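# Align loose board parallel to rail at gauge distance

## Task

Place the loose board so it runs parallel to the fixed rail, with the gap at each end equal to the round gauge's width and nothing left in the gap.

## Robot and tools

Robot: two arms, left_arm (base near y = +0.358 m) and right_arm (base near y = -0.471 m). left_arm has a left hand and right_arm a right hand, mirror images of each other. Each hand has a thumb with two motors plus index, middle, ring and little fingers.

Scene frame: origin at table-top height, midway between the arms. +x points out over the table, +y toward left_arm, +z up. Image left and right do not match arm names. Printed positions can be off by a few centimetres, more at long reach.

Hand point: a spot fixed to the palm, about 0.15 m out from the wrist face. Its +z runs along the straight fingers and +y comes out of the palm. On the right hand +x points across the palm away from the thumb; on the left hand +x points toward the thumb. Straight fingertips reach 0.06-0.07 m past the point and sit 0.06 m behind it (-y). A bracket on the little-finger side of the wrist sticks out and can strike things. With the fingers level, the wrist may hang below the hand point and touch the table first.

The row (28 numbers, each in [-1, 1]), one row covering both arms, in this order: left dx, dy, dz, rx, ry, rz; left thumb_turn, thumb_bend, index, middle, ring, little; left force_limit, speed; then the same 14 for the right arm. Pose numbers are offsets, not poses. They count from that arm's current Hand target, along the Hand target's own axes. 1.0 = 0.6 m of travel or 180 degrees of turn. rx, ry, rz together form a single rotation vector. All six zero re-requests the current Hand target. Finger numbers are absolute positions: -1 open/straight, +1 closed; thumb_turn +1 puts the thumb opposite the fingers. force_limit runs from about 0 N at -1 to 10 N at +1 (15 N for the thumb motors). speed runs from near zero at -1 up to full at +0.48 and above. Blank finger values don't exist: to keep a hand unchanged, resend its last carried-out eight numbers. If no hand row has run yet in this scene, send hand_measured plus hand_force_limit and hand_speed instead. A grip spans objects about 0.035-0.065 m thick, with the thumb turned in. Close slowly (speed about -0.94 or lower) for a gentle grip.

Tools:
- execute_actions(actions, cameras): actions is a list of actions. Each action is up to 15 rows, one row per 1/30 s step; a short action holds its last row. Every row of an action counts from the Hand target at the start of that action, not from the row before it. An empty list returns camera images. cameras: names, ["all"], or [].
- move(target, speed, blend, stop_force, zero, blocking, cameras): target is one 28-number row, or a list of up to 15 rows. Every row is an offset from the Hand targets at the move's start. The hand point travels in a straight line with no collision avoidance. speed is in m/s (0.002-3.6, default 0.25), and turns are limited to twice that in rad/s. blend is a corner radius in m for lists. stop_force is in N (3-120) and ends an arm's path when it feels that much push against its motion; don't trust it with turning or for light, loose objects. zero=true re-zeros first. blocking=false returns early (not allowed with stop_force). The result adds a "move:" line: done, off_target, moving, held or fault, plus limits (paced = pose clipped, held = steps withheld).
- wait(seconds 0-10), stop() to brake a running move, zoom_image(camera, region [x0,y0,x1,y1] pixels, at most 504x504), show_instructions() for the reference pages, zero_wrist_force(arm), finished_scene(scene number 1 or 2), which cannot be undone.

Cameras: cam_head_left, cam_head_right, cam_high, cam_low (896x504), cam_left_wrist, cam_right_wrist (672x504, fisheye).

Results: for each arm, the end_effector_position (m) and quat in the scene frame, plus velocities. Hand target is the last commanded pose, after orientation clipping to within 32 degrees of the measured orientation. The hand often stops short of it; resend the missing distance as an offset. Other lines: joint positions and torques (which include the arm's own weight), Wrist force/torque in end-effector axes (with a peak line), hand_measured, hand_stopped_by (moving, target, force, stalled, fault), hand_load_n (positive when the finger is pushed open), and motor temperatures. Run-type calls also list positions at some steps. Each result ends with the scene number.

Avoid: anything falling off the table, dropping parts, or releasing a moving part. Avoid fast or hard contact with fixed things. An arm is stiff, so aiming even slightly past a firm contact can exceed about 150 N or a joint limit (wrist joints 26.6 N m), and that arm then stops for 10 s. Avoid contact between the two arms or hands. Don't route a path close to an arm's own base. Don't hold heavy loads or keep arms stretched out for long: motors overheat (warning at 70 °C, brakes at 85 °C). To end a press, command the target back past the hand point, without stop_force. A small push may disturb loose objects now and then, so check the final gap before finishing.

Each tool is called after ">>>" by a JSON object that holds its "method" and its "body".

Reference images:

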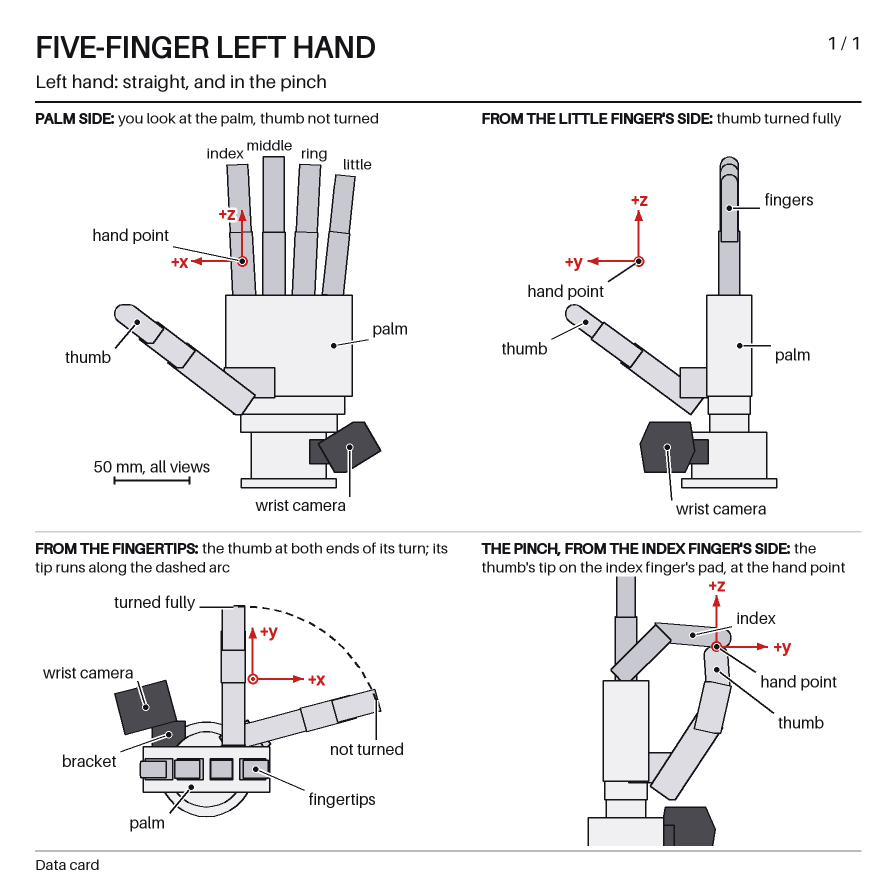

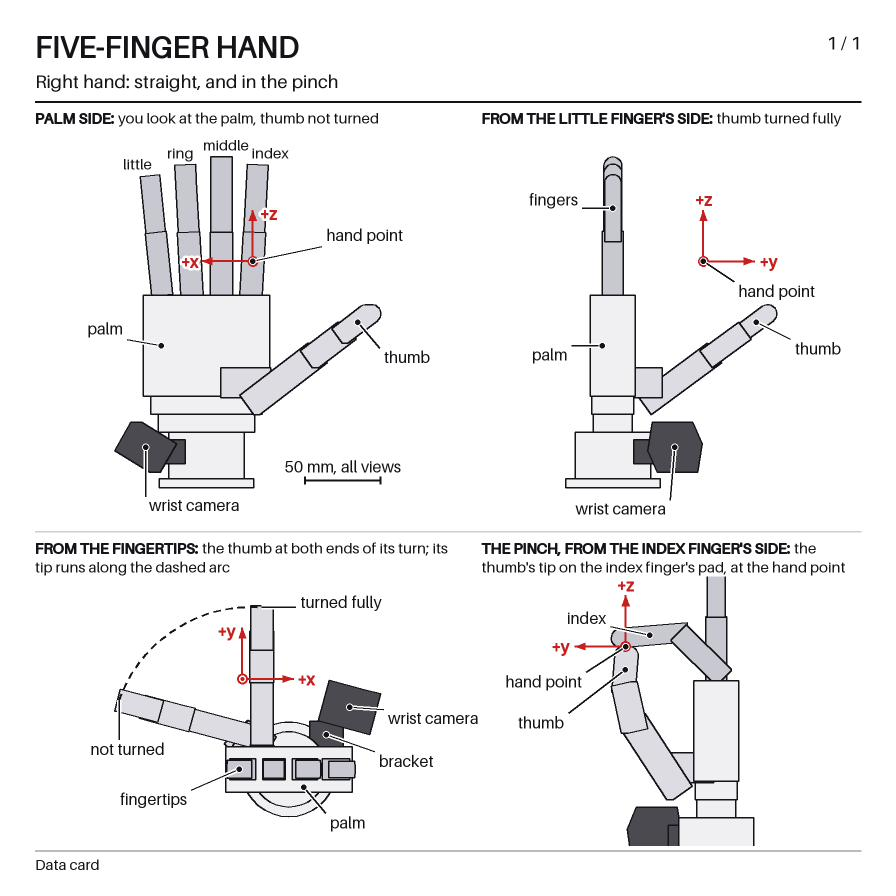

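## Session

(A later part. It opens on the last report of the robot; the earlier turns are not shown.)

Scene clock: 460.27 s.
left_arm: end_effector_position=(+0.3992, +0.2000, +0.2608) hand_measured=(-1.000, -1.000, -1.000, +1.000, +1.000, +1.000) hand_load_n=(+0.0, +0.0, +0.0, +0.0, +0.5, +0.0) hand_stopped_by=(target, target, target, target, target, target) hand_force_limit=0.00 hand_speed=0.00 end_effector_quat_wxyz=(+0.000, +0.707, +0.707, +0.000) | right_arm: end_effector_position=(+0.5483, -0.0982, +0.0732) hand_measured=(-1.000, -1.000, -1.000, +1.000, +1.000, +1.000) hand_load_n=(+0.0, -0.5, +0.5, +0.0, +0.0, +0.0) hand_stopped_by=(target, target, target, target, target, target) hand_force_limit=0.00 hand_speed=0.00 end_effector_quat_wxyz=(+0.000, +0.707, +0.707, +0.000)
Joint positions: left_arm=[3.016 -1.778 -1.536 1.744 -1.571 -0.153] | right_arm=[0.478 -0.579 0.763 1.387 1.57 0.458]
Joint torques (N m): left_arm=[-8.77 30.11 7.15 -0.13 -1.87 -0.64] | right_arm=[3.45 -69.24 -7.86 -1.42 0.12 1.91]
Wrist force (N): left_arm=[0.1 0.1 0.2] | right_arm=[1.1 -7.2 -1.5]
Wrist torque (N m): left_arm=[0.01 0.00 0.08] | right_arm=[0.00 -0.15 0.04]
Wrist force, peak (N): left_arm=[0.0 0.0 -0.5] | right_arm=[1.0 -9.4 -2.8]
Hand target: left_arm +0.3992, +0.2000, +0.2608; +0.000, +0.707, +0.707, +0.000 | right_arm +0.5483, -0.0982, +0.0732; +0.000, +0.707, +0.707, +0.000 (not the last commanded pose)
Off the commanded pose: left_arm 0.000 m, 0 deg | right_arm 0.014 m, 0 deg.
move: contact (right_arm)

>>> {"method": "move", "body": {"target": [[0,0,0,0,0,0,-1,-1,-1,1,1,1,0,0,0,-0.025,0,0,0,0,-1,-1,-1,1,1,1,0,0],[0,0,0,0,0,0,-1,-1,-1,1,1,1,0,0,0.08,-0.02,0,0,0,0,-1,-1,-1,1,1,1,0,0],[0,0,0,0,0,0,-1,-1,-1,1,1,1,0,0,0.08,0.045,0,0,0,0,-1,-1,-1,1,1,1,0,0]], "speed": 0.12, "blend": [0.005,0.01,0]}}

>>> {"method": "move", "body": {"target": [0,0,0,0,0,0,-1,-1,-1,1,1,1,0,0,0,0.035,0,0,0,0,-1,-1,-1,1,1,1,0,0], "speed": 0.006, "stop_force": 5}}

Scene clock: 468.93 s.
left_arm: end_effector_position=(+0.3992, +0.2000, +0.2608) hand_measured=(-1.000, -1.000, -1.000, +1.000, +1.000, +1.000) hand_load_n=(+0.0, +0.0, +0.0, +0.0, +0.0, +0.0) hand_stopped_by=(target, target, target, target, target, target) hand_force_limit=0.00 hand_speed=0.00 end_effector_quat_wxyz=(+0.000, +0.707, +0.707, +0.000) | right_arm: end_effector_position=(+0.5752, -0.0502, +0.0731) hand_measured=(-1.000, -1.000, -1.000, +1.000, +1.000, +1.000) hand_load_n=(+0.0, +0.0, +0.0, +0.0, +0.0, +0.0) hand_stopped_by=(target, target, target, target, target, target) hand_force_limit=0.00 hand_speed=0.00 end_effector_quat_wxyz=(+0.000, +0.707, +0.707, +0.000)
Joint positions: left_arm=[3.016 -1.778 -1.536 1.744 -1.571 -0.153] | right_arm=[0.523 -0.332 0.274 1.628 1.57 0.503]
Joint torques (N m): left_arm=[-9.52 29.93 7.16 -0.16 -1.82 -0.59] | right_arm=[-4.72 -72.22 -21.11 0.52 2.48 -1.58]
Wrist force (N): left_arm=[0.0 -0.2 -0.1] | right_arm=[0.9 -2.3 1.4]
Wrist torque (N m): left_arm=[-0.01 0.00 0.09] | right_arm=[-0.27 -0.07 -0.04]
Wrist force, peak (N): left_arm=[0.0 0.4 -0.3] | right_arm=[1.0 -7.6 -1.5]
Hand target: left_arm +0.3992, +0.2000, +0.2608; +0.000, +0.707, +0.707, +0.000 | right_arm +0.5753, -0.0502, +0.0732; +0.000, +0.707, +0.707, +0.000
Off the commanded pose: left_arm 0.000 m, 0 deg | right_arm 0.000 m, 0 deg.
move: done

Scene clock: 471.13 s.
left_arm: end_effector_position=(+0.3992, +0.2000, +0.2608) hand_measured=(-1.000, -1.000, -1.000, +1.000, +1.000, +1.000) hand_load_n=(+0.0, +0.0, +0.0, +0.0, +0.0, +0.0) hand_stopped_by=(target, target, target, target, target, target) hand_force_limit=0.00 hand_speed=0.00 end_effector_quat_wxyz=(+0.000, +0.707, +0.707, +0.000) | right_arm: end_effector_position=(+0.5823, -0.0503, +0.0732) hand_measured=(-1.000, -1.000, -1.000, +1.000, +1.000, +1.000) hand_load_n=(+0.0, +0.0, +0.5, +0.0, +0.0, +0.0) hand_stopped_by=(target, target, target, target, target, target) hand_force_limit=0.00 hand_speed=0.00 end_effector_quat_wxyz=(+0.000, +0.707, +0.708, +0.000)
Joint positions: left_arm=[3.016 -1.778 -1.536 1.744 -1.571 -0.153] | right_arm=[0.518 -0.272 0.152 1.691 1.57 0.498]
Joint torques (N m): left_arm=[-8.13 31.79 7.19 -0.14 -1.77 -0.53] | right_arm=[3.11 -78.43 -8.5 -1.26 0.72 1.94]
Wrist force (N): left_arm=[0.1 -0.1 0.0] | right_arm=[1.0 -7.3 2.0]
Wrist torque (N m): left_arm=[-0.02 0.00 0.08] | right_arm=[-0.17 -0.08 0.08]
Wrist force, peak (N): left_arm=[0.1 0.4 0.4] | right_arm=[1.6 -10.8 0.7]
Hand target: left_arm +0.3992, +0.2000, +0.2608; +0.000, +0.707, +0.707, +0.000 | right_arm +0.5823, -0.0503, +0.0732; +0.000, +0.707, +0.708, +0.000 (not the last commanded pose)
Off the commanded pose: left_arm 0.000 m, 0 deg | right_arm 0.014 m, 0 deg.
move: contact (right_arm)

>>> {"method": "move", "body": {"target": [[0,0,0,0,0,0,-1,-1,-1,1,1,1,0,0,0,-0.015,0,0,0,0,-1,-1,-1,1,1,1,0,0],[0,0,0,0,0,0,-1,-1,-1,1,1,1,0,0,0,-0.03,-0.145,0,0,0,-1,-1,-1,1,1,1,0,0],[-0.1667,0.06,0.268,0,0,0,-1,-1,-1,1,1,1,0,0,-0.183,-0.2205,-0.145,0,0,0,-1,-1,-1,1,1,1,0,0]], "speed": 0.2, "blend": [0.003,0.02,0], "cameras": ["all"]}}

>>> {"method": "move", "body": {"target": [0,0,0.1,0,0,0,-1,-1,-1,1,1,1,0,0,0,0,0,0,0,0,-1,-1,-1,1,1,1,0,0], "speed": 0.015, "stop_force": 4, "cameras": ["cam_high","cam_left_wrist","cam_head_left"]}}

>>> {"method": "zoom_image", "body": {"camera": "cam_high", "region": [380, 160, 540, 290]}}

Scene clock: 501.37 s.
left_arm: end_effector_position=(+0.4353, +0.1000, +0.1001) hand_measured=(-1.000, -1.000, -1.000, +1.000, +1.000, +1.000) hand_load_n=(+0.0, +0.0, +0.0, +0.0, +0.0, +0.0) hand_stopped_by=(target, target, target, target, target, target) hand_force_limit=0.00 hand_speed=0.00 end_effector_quat_wxyz=(+0.000, +0.707, +0.707, +0.000) | right_arm: end_effector_position=(+0.4502, -0.1603, +0.1600) hand_measured=(-1.000, -1.000, -1.000, +1.000, +1.000, +1.000) hand_load_n=(+0.0, +0.0, +0.0, +0.0, +0.0, +0.5) hand_stopped_by=(target, target, target, target, target, target) hand_force_limit=0.00 hand_speed=0.00 end_effector_quat_wxyz=(+0.000, +0.707, +0.708, +0.000)
Joint positions: left_arm=[2.806 -2.098 -1.519 2.046 -1.571 -0.362] | right_arm=[0.455 -0.96 1.219 1.312 1.57 0.434]
Joint torques (N m): left_arm=[1.44 22.41 4.58 -0.71 -1.18 -0.64] | right_arm=[0 -58.09 -6.75 2.22 -2.14 1.78]
Wrist force (N): left_arm=[-0.1 0.0 0.0] | right_arm=[0.9 -2.3 1.6]
Wrist torque (N m): left_arm=[0.05 0.01 -0.15] | right_arm=[-0.30 -0.07 -0.01]
Wrist force, peak (N): left_arm=[-0.9 0.2 1.8] | right_arm=[1.0 -7.8 2.2]
Hand target: left_arm +0.4353, +0.1000, +0.1000; +0.000, +0.707, +0.707, +0.000 | right_arm +0.4502, -0.1603, +0.1601; +0.000, +0.707, +0.708, +0.000
Off the commanded pose: left_arm 0.000 m, 0 deg | right_arm 0.000 m, 0 deg.
move: done

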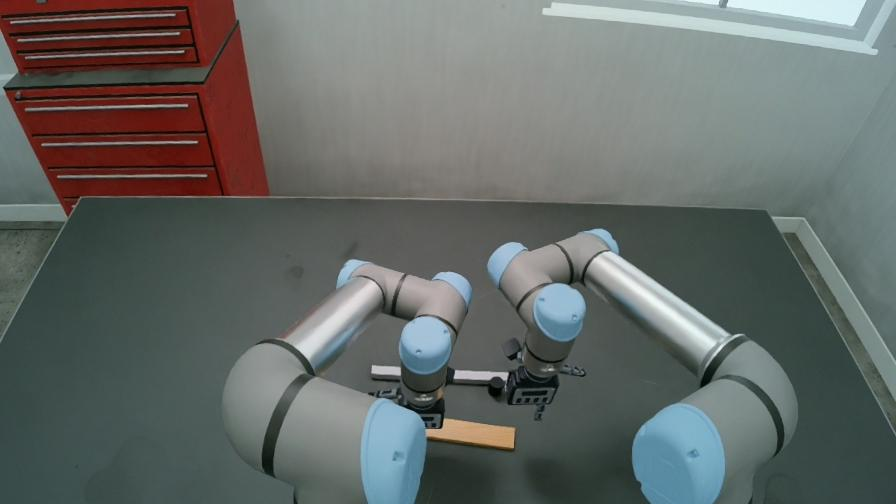

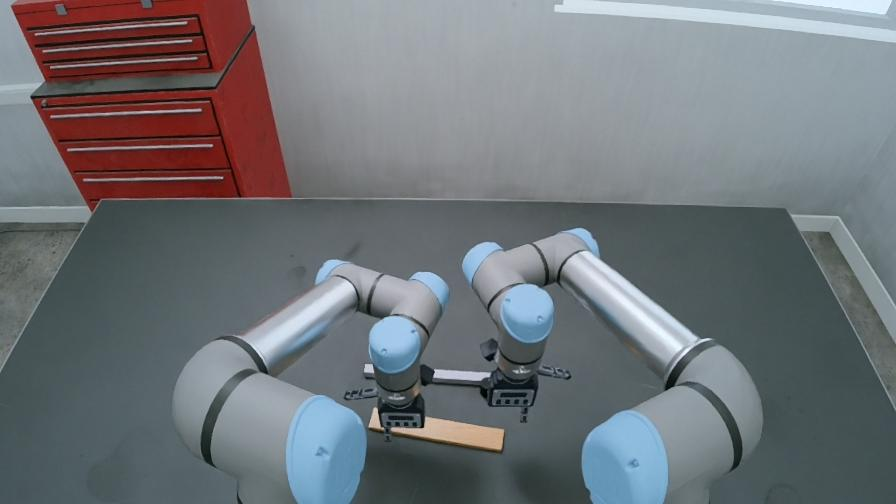

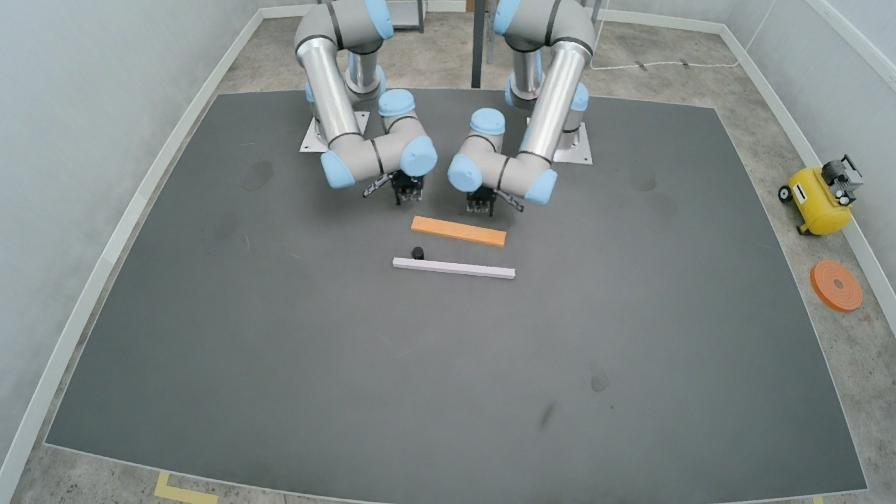

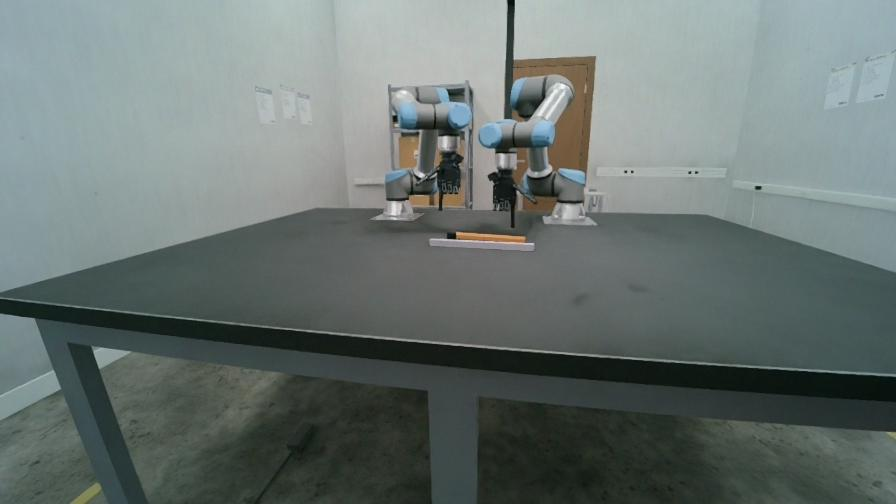

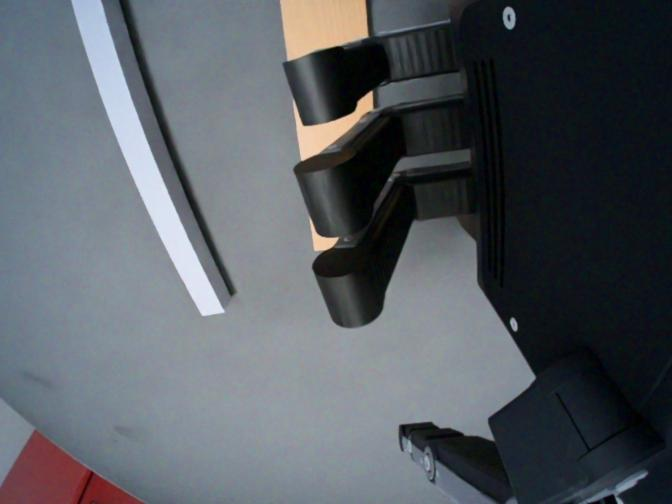

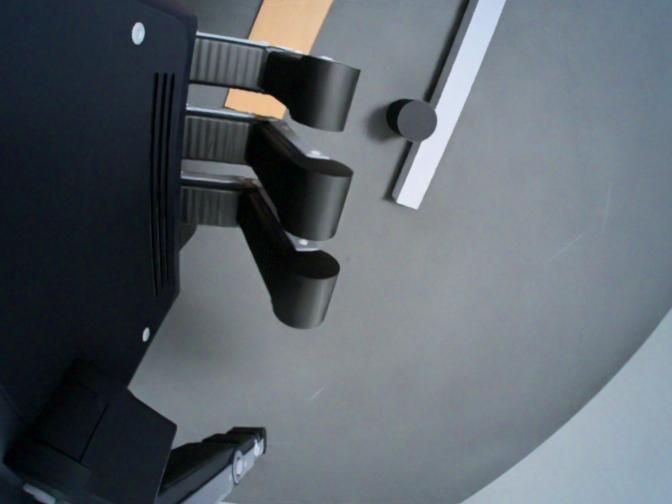

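Scene clock: 504.77 s.
left_arm: end_effector_position=(+0.4353, +0.1000, +0.0652) hand_measured=(-1.000, -1.000, -1.000, +1.000, +1.000, +1.000) hand_load_n=(+0.0, -0.5, +0.0, +0.0, +0.0, +0.0) hand_stopped_by=(target, target, target, target, target, target) hand_force_limit=0.00 hand_speed=0.00 end_effector_quat_wxyz=(+0.000, +0.707, +0.707, +0.000) | right_arm: end_effector_position=(+0.4502, -0.1603, +0.1601) hand_measured=(-1.000, -1.000, -1.000, +1.000, +1.000, +1.000) hand_load_n=(+0.0, +0.0, +0.0, +0.0, +0.0, +0.0) hand_stopped_by=(target, target, target, target, target, target) hand_force_limit=0.00 hand_speed=0.00 end_effector_quat_wxyz=(+0.000, +0.707, +0.708, +0.000)
Joint positions: left_arm=[2.806 -2.138 -1.555 2.123 -1.571 -0.362] | right_arm=[0.455 -0.96 1.219 1.312 1.57 0.434]
Joint torques (N m): left_arm=[6.67 45.74 27.21 -4.09 1.16 0.75] | right_arm=[-0.23 -58.22 -7.06 -0.28 -2.01 0.03]
Wrist force (N): left_arm=[0.2 0.0 -5.0] | right_arm=[0.6 -2.1 1.4]
Wrist torque (N m): left_arm=[0.38 -0.07 -0.13] | right_arm=[-0.24 -0.01 -0.03]
Wrist force, peak (N): left_arm=[-0.4 0.3 -19.9] | right_arm=[1.0 -2.5 1.6]
Hand target: left_arm +0.4353, +0.1000, +0.0652; +0.000, +0.707, +0.707, +0.000 (not the last commanded pose) | right_arm +0.4502, -0.1603, +0.1601; +0.000, +0.707, +0.708, +0.000
Off the commanded pose: left_arm 0.025 m, 0 deg | right_arm 0.000 m, 0 deg.
move: contact (left_arm)
Images, in order (width x height): cam_head_left 896x504, cam_high 896x504, cam_left_wrist 672x504.

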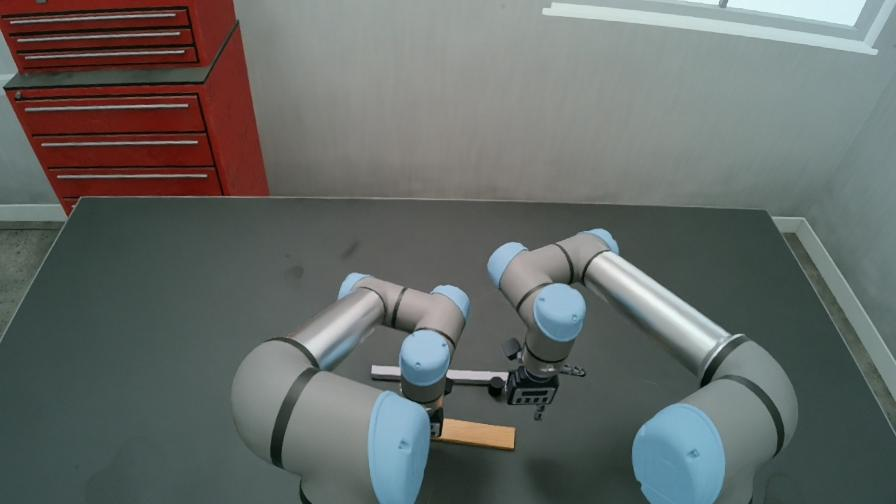

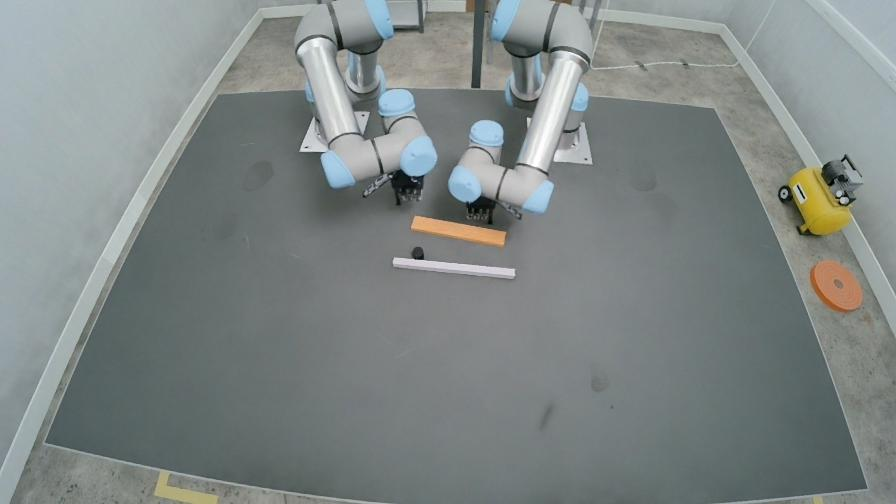

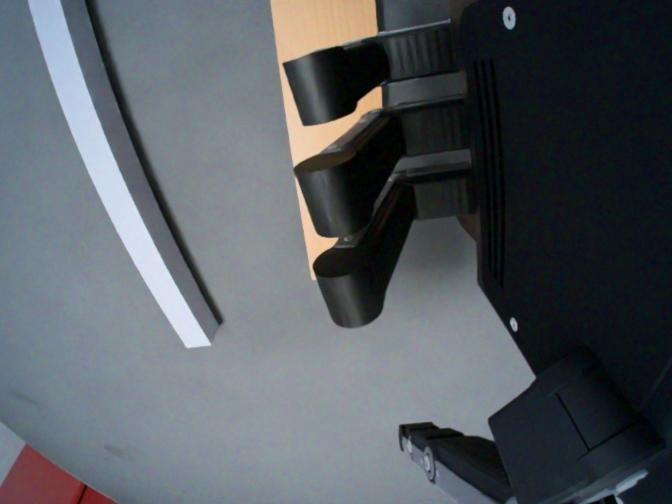

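Scaled by 3.150.

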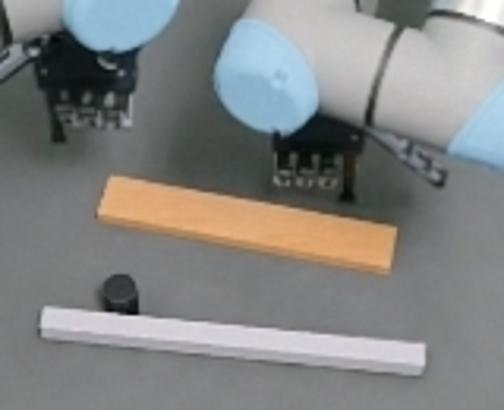

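>>> {"method": "move", "body": {"target": [[0.0333,0,-0.013,0,0,0,-1,-1,-1,1,1,1,0,0,0,0,0,0,0,0,-1,-1,-1,1,1,1,0,0],[0.0333,0.1167,-0.013,0,0,0,-1,-1,-1,1,1,1,0,0,0,0,0,0,0,0,-1,-1,-1,1,1,1,0,0]], "speed": [0.1,0.05], "cameras": ["cam_high","cam_right_wrist","cam_left_wrist"]}}

>>> {"method": "zoom_image", "body": {"camera": "cam_high", "region": [380, 160, 540, 290]}}

Scene clock: 514.27 s.
left_arm: end_effector_position=(+0.5053, +0.1201, +0.0730) hand_measured=(-1.000, -1.000, -1.000, +1.000, +1.000, +1.000) hand_load_n=(+0.0, +0.0, +0.0, +0.0, +0.0, +0.0) hand_stopped_by=(target, target, target, target, target, target) hand_force_limit=0.00 hand_speed=0.00 end_effector_quat_wxyz=(+0.000, +0.707, +0.707, +0.000) | right_arm: end_effector_position=(+0.4502, -0.1603, +0.1601) hand_measured=(-1.000, -1.000, -1.000, +1.000, +1.000, +1.000) hand_load_n=(+0.0, +0.0, +0.0, +0.0, +0.0, +0.0) hand_stopped_by=(target, target, target, target, target, target) hand_force_limit=0.00 hand_speed=0.00 end_effector_quat_wxyz=(+0.000, +0.707, +0.708, +0.000)
Joint positions: left_arm=[2.89 -2.231 -1.374 2.034 -1.571 -0.278] | right_arm=[0.455 -0.96 1.219 1.312 1.57 0.434]
Joint torques (N m): left_arm=[-10.9 49.23 9.35 0.26 1.01 -1.29] | right_arm=[-1.9 -58.14 -7.72 -0.2 -1.81 -1.37]
Wrist force (N): left_arm=[-0.4 -0.1 0.0] | right_arm=[0.8 -2.3 1.5]
Wrist torque (N m): left_arm=[0.01 0.06 -0.12] | right_arm=[-0.28 -0.06 -0.02]
Wrist force, peak (N): left_arm=[-0.1 -0.1 -5.4] | right_arm=[0.9 -2.4 1.6]
Hand target: left_arm +0.5053, +0.1200, +0.0730; +0.000, +0.707, +0.707, +0.000 | right_arm +0.4502, -0.1603, +0.1601; +0.000, +0.707, +0.708, +0.000
Off the commanded pose: left_arm 0.000 m, 0 deg | right_arm 0.000 m, 0 deg.
move: done
Images, in order (width x height): cam_high 896x504, cam_left_wrist 672x504, cam_right_wrist 672x504.

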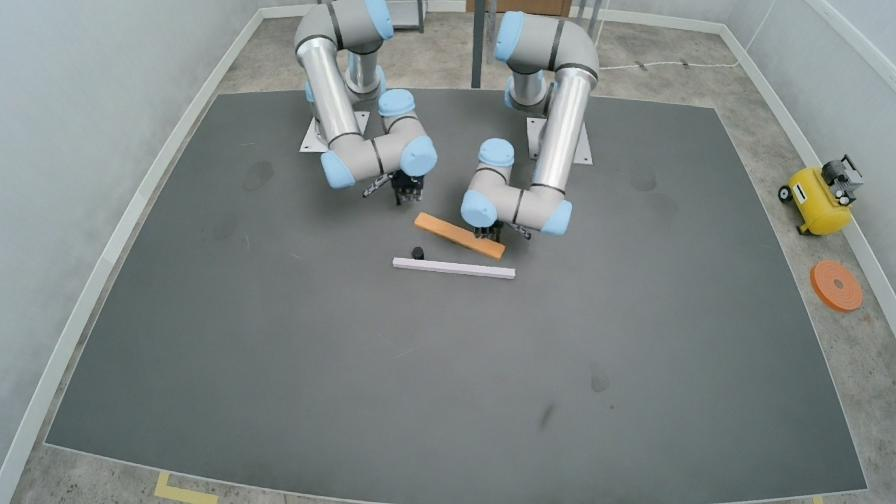

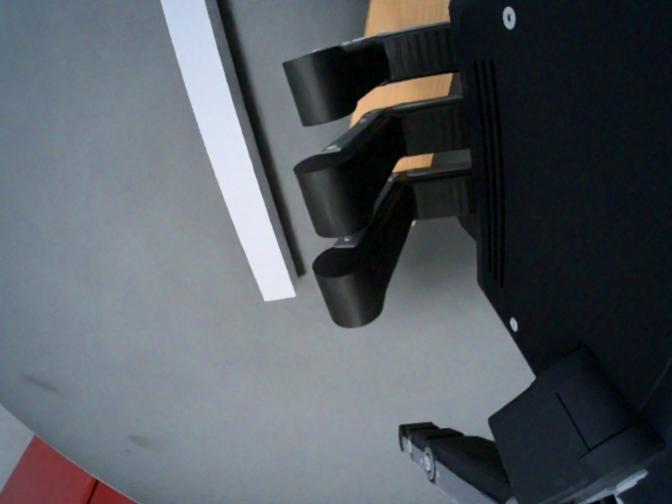

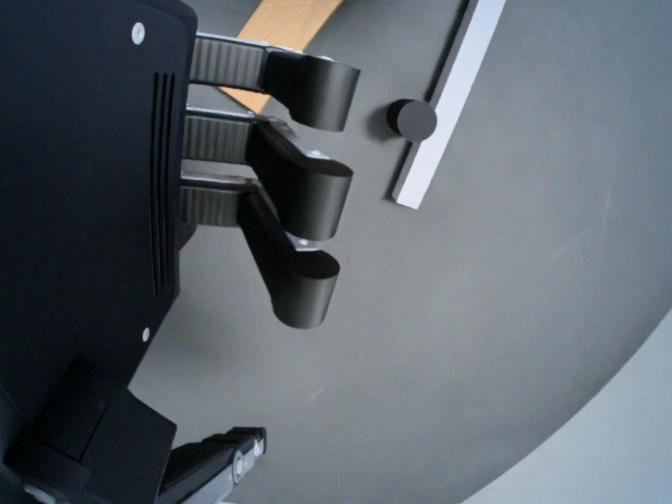

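Scaled by 3.150.

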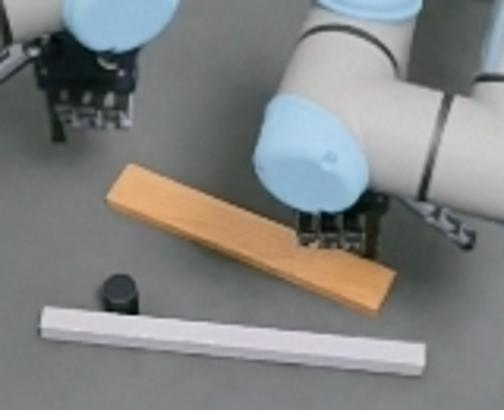

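>>> {"method": "move", "body": {"target": [[-0.0333,-0.05,0,0,0,0,-1,-1,-1,1,1,1,0,0,0.1083,-0.1083,0,0,0,0,-1,-1,-1,1,1,1,0,0],[-0.0333,-0.05,0,0,0,0,-1,-1,-1,1,1,1,0,0,0.1083,-0.1083,0.145,0,0,0,-1,-1,-1,1,1,1,0,0],[-0.0333,-0.05,0,0,0,0,-1,-1,-1,1,1,1,0,0,0.1083,0.0797,0.145,0,0,0,-1,-1,-1,1,1,1,0,0]], "speed": [0.15,0.15,0.05], "cameras": ["cam_high","cam_right_wrist","cam_left_wrist"]}}

>>> {"method": "zoom_image", "body": {"camera": "cam_high", "region": [380, 160, 540, 290]}}

Scene clock: 524.20 s.
left_arm: end_effector_position=(+0.4752, +0.0999, +0.0730) hand_measured=(-1.000, -1.000, -1.000, +1.000, +1.000, +1.000) hand_load_n=(+0.0, +0.0, +0.0, +0.0, +0.0, +0.0) hand_stopped_by=(target, target, target, target, target, target) hand_force_limit=0.00 hand_speed=0.00 end_effector_quat_wxyz=(+0.000, +0.707, +0.707, +0.000) end_effector_velocity=(+0.003, +0.002, +0.001) end_effector_angular_velocity=(+0.001, +0.000, -0.001) | right_arm: end_effector_position=(+0.3906, -0.1011, +0.1602) hand_measured=(-1.000, -1.000, -1.000, +1.000, +1.000, +1.000) hand_load_n=(+0.0, +0.0, +0.0, +0.0, +0.0, +0.0) hand_stopped_by=(target, target, target, target, target, target) hand_force_limit=0.00 hand_speed=0.00 end_effector_quat_wxyz=(+0.000, +0.707, +0.708, +0.000)
Joint positions: left_arm=[2.834 -2.198 -1.43 2.058 -1.571 -0.334] | right_arm=[0.61 -0.966 1.228 1.308 1.57 0.589]
Joint velocities: left_arm=[0.005 -0.002 0.006 -0.005 -0.001 0.006] | right_arm=[within noise]
Joint torques (N m): left_arm=[11.3 25.96 28.55 -4.06 -0.43 1.72] | right_arm=[-3.81 -43.45 -18.04 4.15 0.8 -1.71]
Wrist force (N): left_arm=[0.1 0.3 0.2] | right_arm=[0.7 -2.2 1.8]
Wrist torque (N m): left_arm=[0.06 -0.02 -0.15] | right_arm=[-0.30 -0.03 0.03]
Wrist force, peak (N): left_arm=[0.4 0.6 0.2] | right_arm=[5.5 -9.0 1.9]
Hand target: left_arm +0.4753, +0.1000, +0.0730; +0.000, +0.707, +0.707, +0.000 | right_arm +0.3906, -0.1011, +0.1602; +0.000, +0.707, +0.708, +0.000 (not the last commanded pose)
Off the commanded pose: left_arm 0.000 m, 0 deg | right_arm 0.138 m, 0 deg.
move: held (right_arm; a check stopped the path); path passed 1 of 3 targets; limits=held
pose unreachable (right arm): on one or more control steps of this call, first in action 0 (counted from 0), this arm could not follow its commanded pose, so it was not sent that pose on those steps. It may still have moved: this result reports where it is.
cause: moving toward the commanded pose would bring a part of the arm too close to another arm (a part of this arm just beyond joint 4 (wrist 1) and a part of the left arm just beyond its joint 5 (wrist 2), along the way the arms are being sent, or toward where that arm still pushes).
Images, in order (width x height): cam_high 896x504, cam_left_wrist 672x504, cam_right_wrist 672x504.

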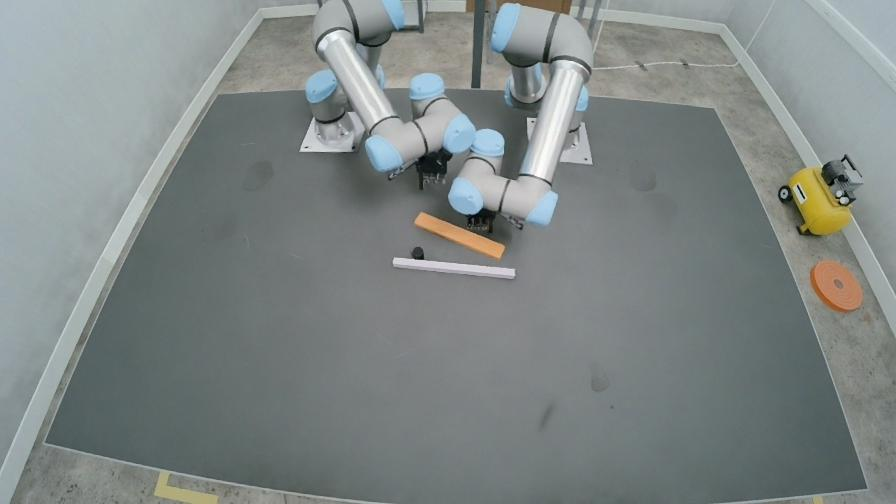

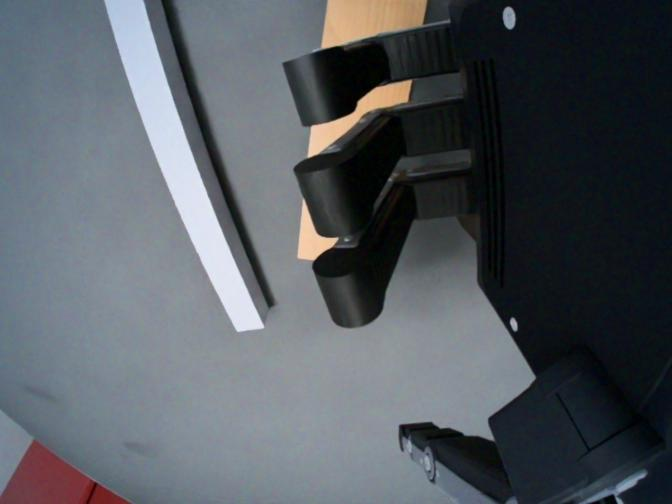

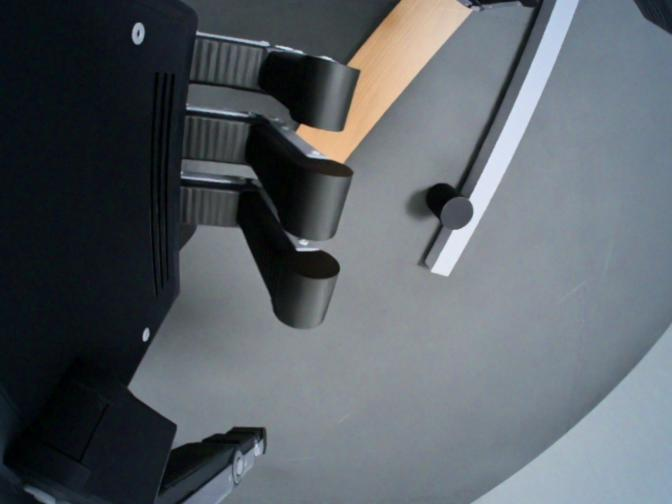

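Scaled by 3.150.

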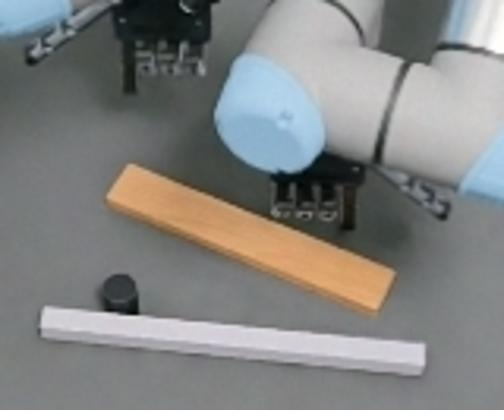

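>>> {"method": "move", "body": {"target": [[0.25,-0.05,-0.1333,0,0,0,-1,-1,-1,1,1,1,0,0,0,0,0,0,0,0,-1,-1,-1,1,1,1,0,0],[0.25,-0.05,-0.1333,0,0,0,-1,-1,-1,1,1,1,0,0,0.0102,-0.0093,0,0,0,0,-1,-1,-1,1,1,1,0,0],[0.25,-0.05,-0.1333,0,0,0,-1,-1,-1,1,1,1,0,0,0.0102,-0.0093,0.145,0,0,0,-1,-1,-1,1,1,1,0,0],[0.25,-0.05,-0.1333,0,0,0,-1,-1,-1,1,1,1,0,0,0.0102,0.1787,0.145,0,0,0,-1,-1,-1,1,1,1,0,0]], "speed": [0.2,0.15,0.15,0.05], "cameras": ["cam_high","cam_right_wrist","cam_head_left"]}}

>>> {"method": "zoom_image", "body": {"camera": "cam_high", "region": [380, 160, 540, 290]}}

Scene clock: 536.37 s.
left_arm: end_effector_position=(+0.4453, +0.2500, +0.1530) hand_measured=(-1.000, -1.000, -1.000, +1.000, +1.000, +1.000) hand_load_n=(+0.0, +0.0, +0.0, +0.0, +0.0, +0.0) hand_stopped_by=(target, target, target, target, target, target) hand_force_limit=0.00 hand_speed=0.00 end_effector_quat_wxyz=(+0.000, +0.707, +0.707, +0.000) | right_arm: end_effector_position=(+0.4978, -0.0948, +0.0731) hand_measured=(-1.000, -1.000, -1.000, +1.000, +1.000, +1.000) hand_load_n=(+0.0, +0.0, +0.0, +0.0, +0.0, +0.0) hand_stopped_by=(target, target, target, target, target, target) hand_force_limit=0.00 hand_speed=0.00 end_effector_quat_wxyz=(+0.000, +0.707, +0.708, +0.000)
Joint positions: left_arm=[3.155 -1.905 -1.659 1.994 -1.571 -0.013] | right_arm=[0.52 -0.692 0.977 1.285 1.57 0.5]
Joint torques (N m): left_arm=[11.56 40.13 29.59 -3.89 -2.07 1.42] | right_arm=[3.44 -64.7 -15.95 -0.11 -1.61 2.11]
Wrist force (N): left_arm=[0.0 0.0 0.1] | right_arm=[1.0 -2.2 1.6]
Wrist torque (N m): left_arm=[-0.01 0.01 -0.05] | right_arm=[-0.29 -0.10 0.04]
Wrist force, peak (N): left_arm=[-1.4 0.5 1.1] | right_arm=[0.6 -2.0 3.0]
Hand target: left_arm +0.4453, +0.2500, +0.1530; +0.000, +0.707, +0.707, +0.000 | right_arm +0.4978, -0.0947, +0.0732; +0.000, +0.707, +0.708, +0.000
Off the commanded pose: left_arm 0.000 m, 0 deg | right_arm 0.000 m, 0 deg.
move: done
Images, in order (width x height): cam_head_left 896x504, cam_high 896x504, cam_right_wrist 672x504.

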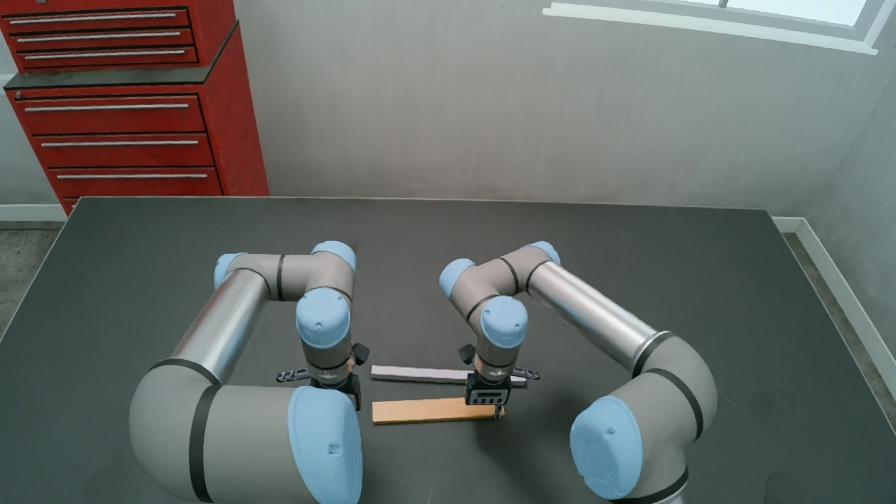

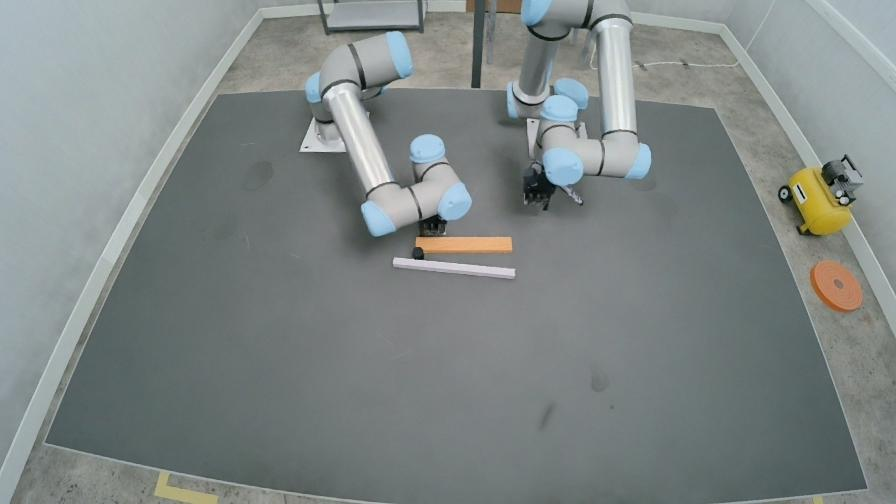

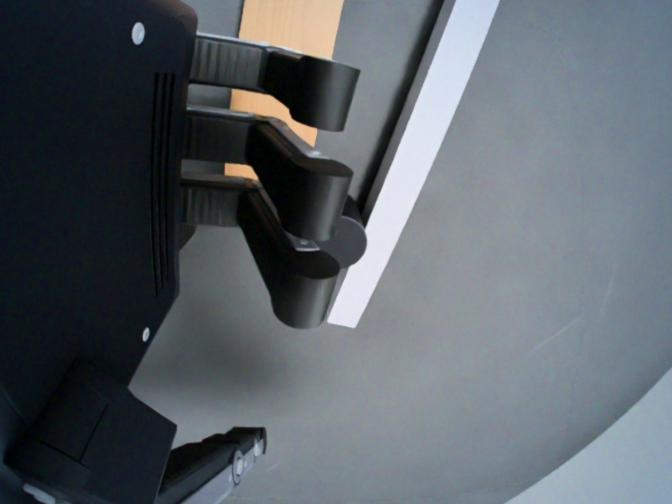

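Scaled by 3.150.

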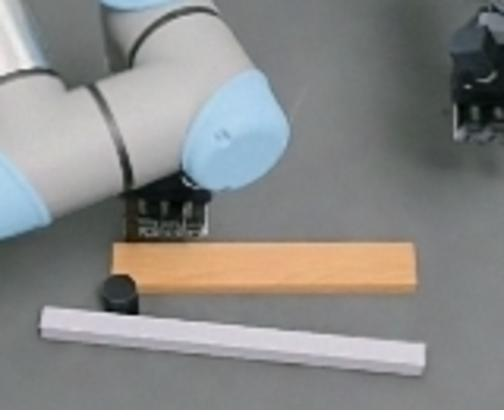

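>>> {"method": "move", "body": {"target": [[0,0,0,0,0,0,-1,-1,-1,1,1,1,0,0,0,-0.02,0,0,0,0,-1,-1,-1,1,1,1,0,0],[0,0,0,0,0,0,-1,-1,-1,1,1,1,0,0,0,-0.04,-0.15,0,0,0,-1,-1,-1,1,1,1,0,0],[0,0,0,0,0,0,-1,-1,-1,1,1,1,0,0,-0.25,-0.1,-0.15,0,0,0,-1,-1,-1,1,1,1,0,0],[-0.2167,0.2062,0,0,0,0,-1,-1,-1,1,1,1,0,0,-0.25,-0.1,-0.15,0,0,0,-1,-1,-1,1,1,1,0,0],[-0.2167,0.2062,0.1333,0,0,0,-1,-1,-1,1,1,1,0,0,-0.25,-0.1,-0.15,0,0,0,-1,-1,-1,1,1,1,0,0]], "speed": [0.2,0.2,0.25,0.25,0.1], "blend": [0.005,0.02,0.02,0,0], "cameras": ["cam_high","cam_left_wrist","cam_head_left","cam_right_wrist"]}}

>>> {"method": "zoom_image", "body": {"camera": "cam_high", "region": [380, 160, 540, 290]}}

Scene clock: 555.90 s.
left_arm: end_effector_position=(+0.5689, +0.1200, +0.0730) hand_measured=(-1.000, -1.000, -1.000, +1.000, +1.000, +1.000) hand_load_n=(+0.0, +0.0, +0.0, +0.0, +0.0, +0.0) hand_stopped_by=(target, target, target, target, target, target) hand_force_limit=0.00 hand_speed=0.00 end_effector_quat_wxyz=(+0.000, +0.707, +0.707, +0.000) | right_arm: end_effector_position=(+0.4380, -0.2449, +0.1631) hand_measured=(-1.000, -1.000, -1.000, +1.000, +1.000, +1.000) hand_load_n=(+0.0, +0.0, +0.0, +0.0, +0.0, +0.0) hand_stopped_by=(target, target, target, target, target, target) hand_force_limit=0.00 hand_speed=0.00 end_effector_quat_wxyz=(+0.000, +0.707, +0.708, +0.000)
Joint positions: left_arm=[2.921 -2.361 -1.141 1.931 -1.571 -0.247] | right_arm=[0.302 -1.106 1.441 1.235 1.57 0.281]
Joint torques (N m): left_arm=[-3.17 52.77 28.36 -2.61 1.61 1.07] | right_arm=[-7.6 -51.8 -6.75 -0.24 2.25 -1.66]
Wrist force (N): left_arm=[-0.1 0.1 0.7] | right_arm=[0.6 -2.7 1.5]
Wrist torque (N m): left_arm=[-0.02 0.04 -0.14] | right_arm=[-0.32 -0.02 -0.04]
Wrist force, peak (N): left_arm=[-1.5 1.6 0.4] | right_arm=[0.8 -3.7 3.1]
Hand target: left_arm +0.5690, +0.1199, +0.0730; +0.000, +0.707, +0.707, +0.000 | right_arm +0.4380, -0.2449, +0.1631; +0.000, +0.707, +0.708, +0.000
Off the commanded pose: left_arm 0.000 m, 0 deg | right_arm 0.000 m, 0 deg.
move: done
Images, in order (width x height): cam_head_left 896x504, cam_high 896x504, cam_left_wrist 672x504, cam_right_wrist 672x504.

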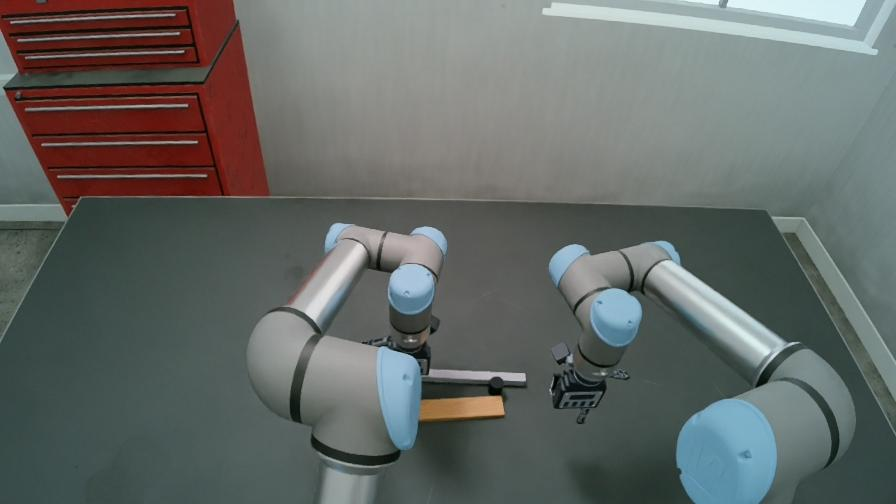

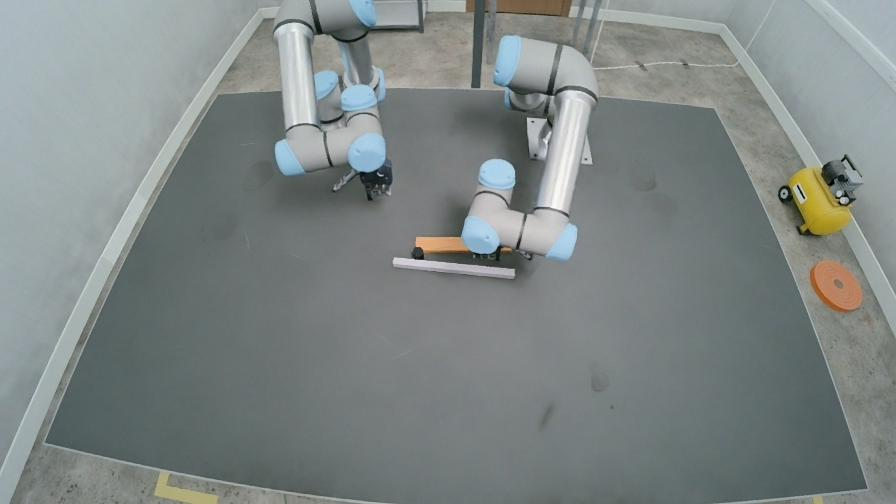

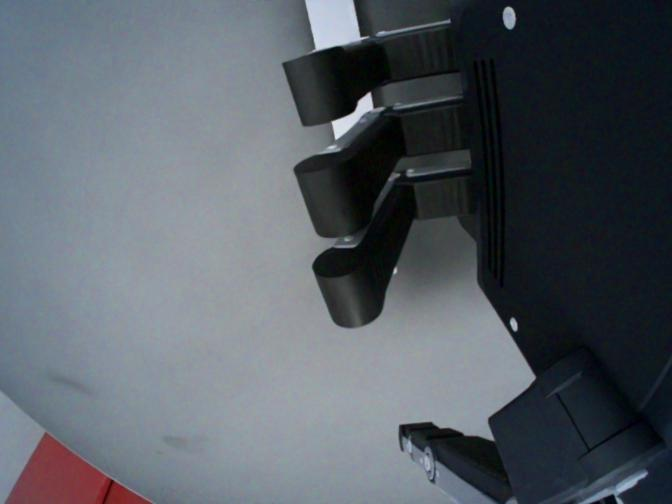

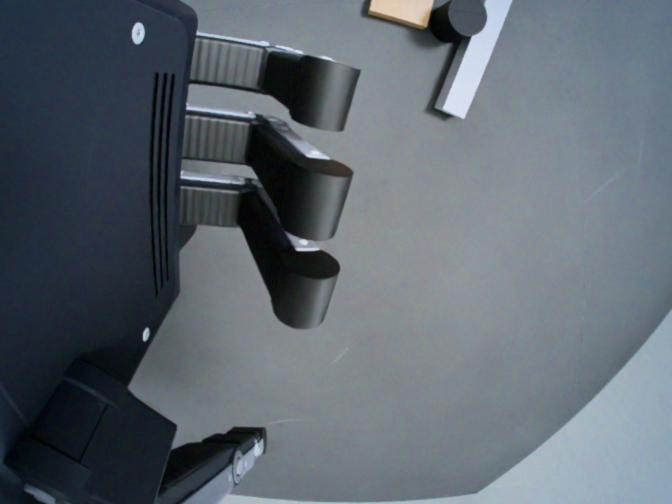

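Scaled by 3.150.

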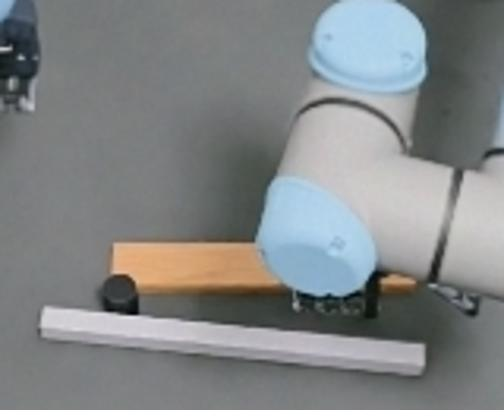

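>>> {"method": "move", "body": {"target": [0,0.07,0,0,0,0,-1,-1,-1,1,1,1,0,0,0,0,0,0,0,0,-1,-1,-1,1,1,1,0,0], "speed": 0.008, "stop_force": 4}}

Scene clock: 563.50 s.
left_arm: end_effector_position=(+0.5944, +0.1199, +0.0730) hand_measured=(-1.000, -1.000, -1.000, +1.000, +1.000, +1.000) hand_load_n=(+0.0, +0.0, +0.5, +0.0, +0.0, +0.0) hand_stopped_by=(target, target, target, target, target, target) hand_force_limit=0.00 hand_speed=0.00 end_effector_quat_wxyz=(+0.000, +0.707, +0.707, +0.000) | right_arm: end_effector_position=(+0.4380, -0.2449, +0.1631) hand_measured=(-1.000, -1.000, -1.000, +1.000, +1.000, +1.000) hand_load_n=(+0.0, +0.0, +0.0, +0.0, +0.0, +0.0) hand_stopped_by=(target, target, target, target, target, target) hand_force_limit=0.00 hand_speed=0.00 end_effector_quat_wxyz=(+0.000, +0.707, +0.708, +0.000)
Joint positions: left_arm=[2.931 -2.419 -1.034 1.883 -1.571 -0.237] | right_arm=[0.302 -1.106 1.441 1.235 1.57 0.281]
Joint torques (N m): left_arm=[-7.68 57.62 6.98 0.85 -1.2 -0.84] | right_arm=[-6.54 -51.36 -7.12 -0.23 2 -1.68]
Wrist force (N): left_arm=[-0.5 -3.2 0.0] | right_arm=[0.8 -2.5 1.5]
Wrist torque (N m): left_arm=[0.12 -0.05 -0.15] | right_arm=[-0.28 -0.05 -0.02]
Wrist force, peak (N): left_arm=[0.1 -8.1 -0.3] | right_arm=[0.7 -2.7 1.9]
Hand target: left_arm +0.5944, +0.1199, +0.0730; +0.000, +0.707, +0.707, +0.000 (not the last commanded pose) | right_arm +0.4380, -0.2449, +0.1631; +0.000, +0.707, +0.708, +0.000
Off the commanded pose: left_arm 0.017 m, 0 deg | right_arm 0.000 m, 0 deg.
move: contact (left_arm)


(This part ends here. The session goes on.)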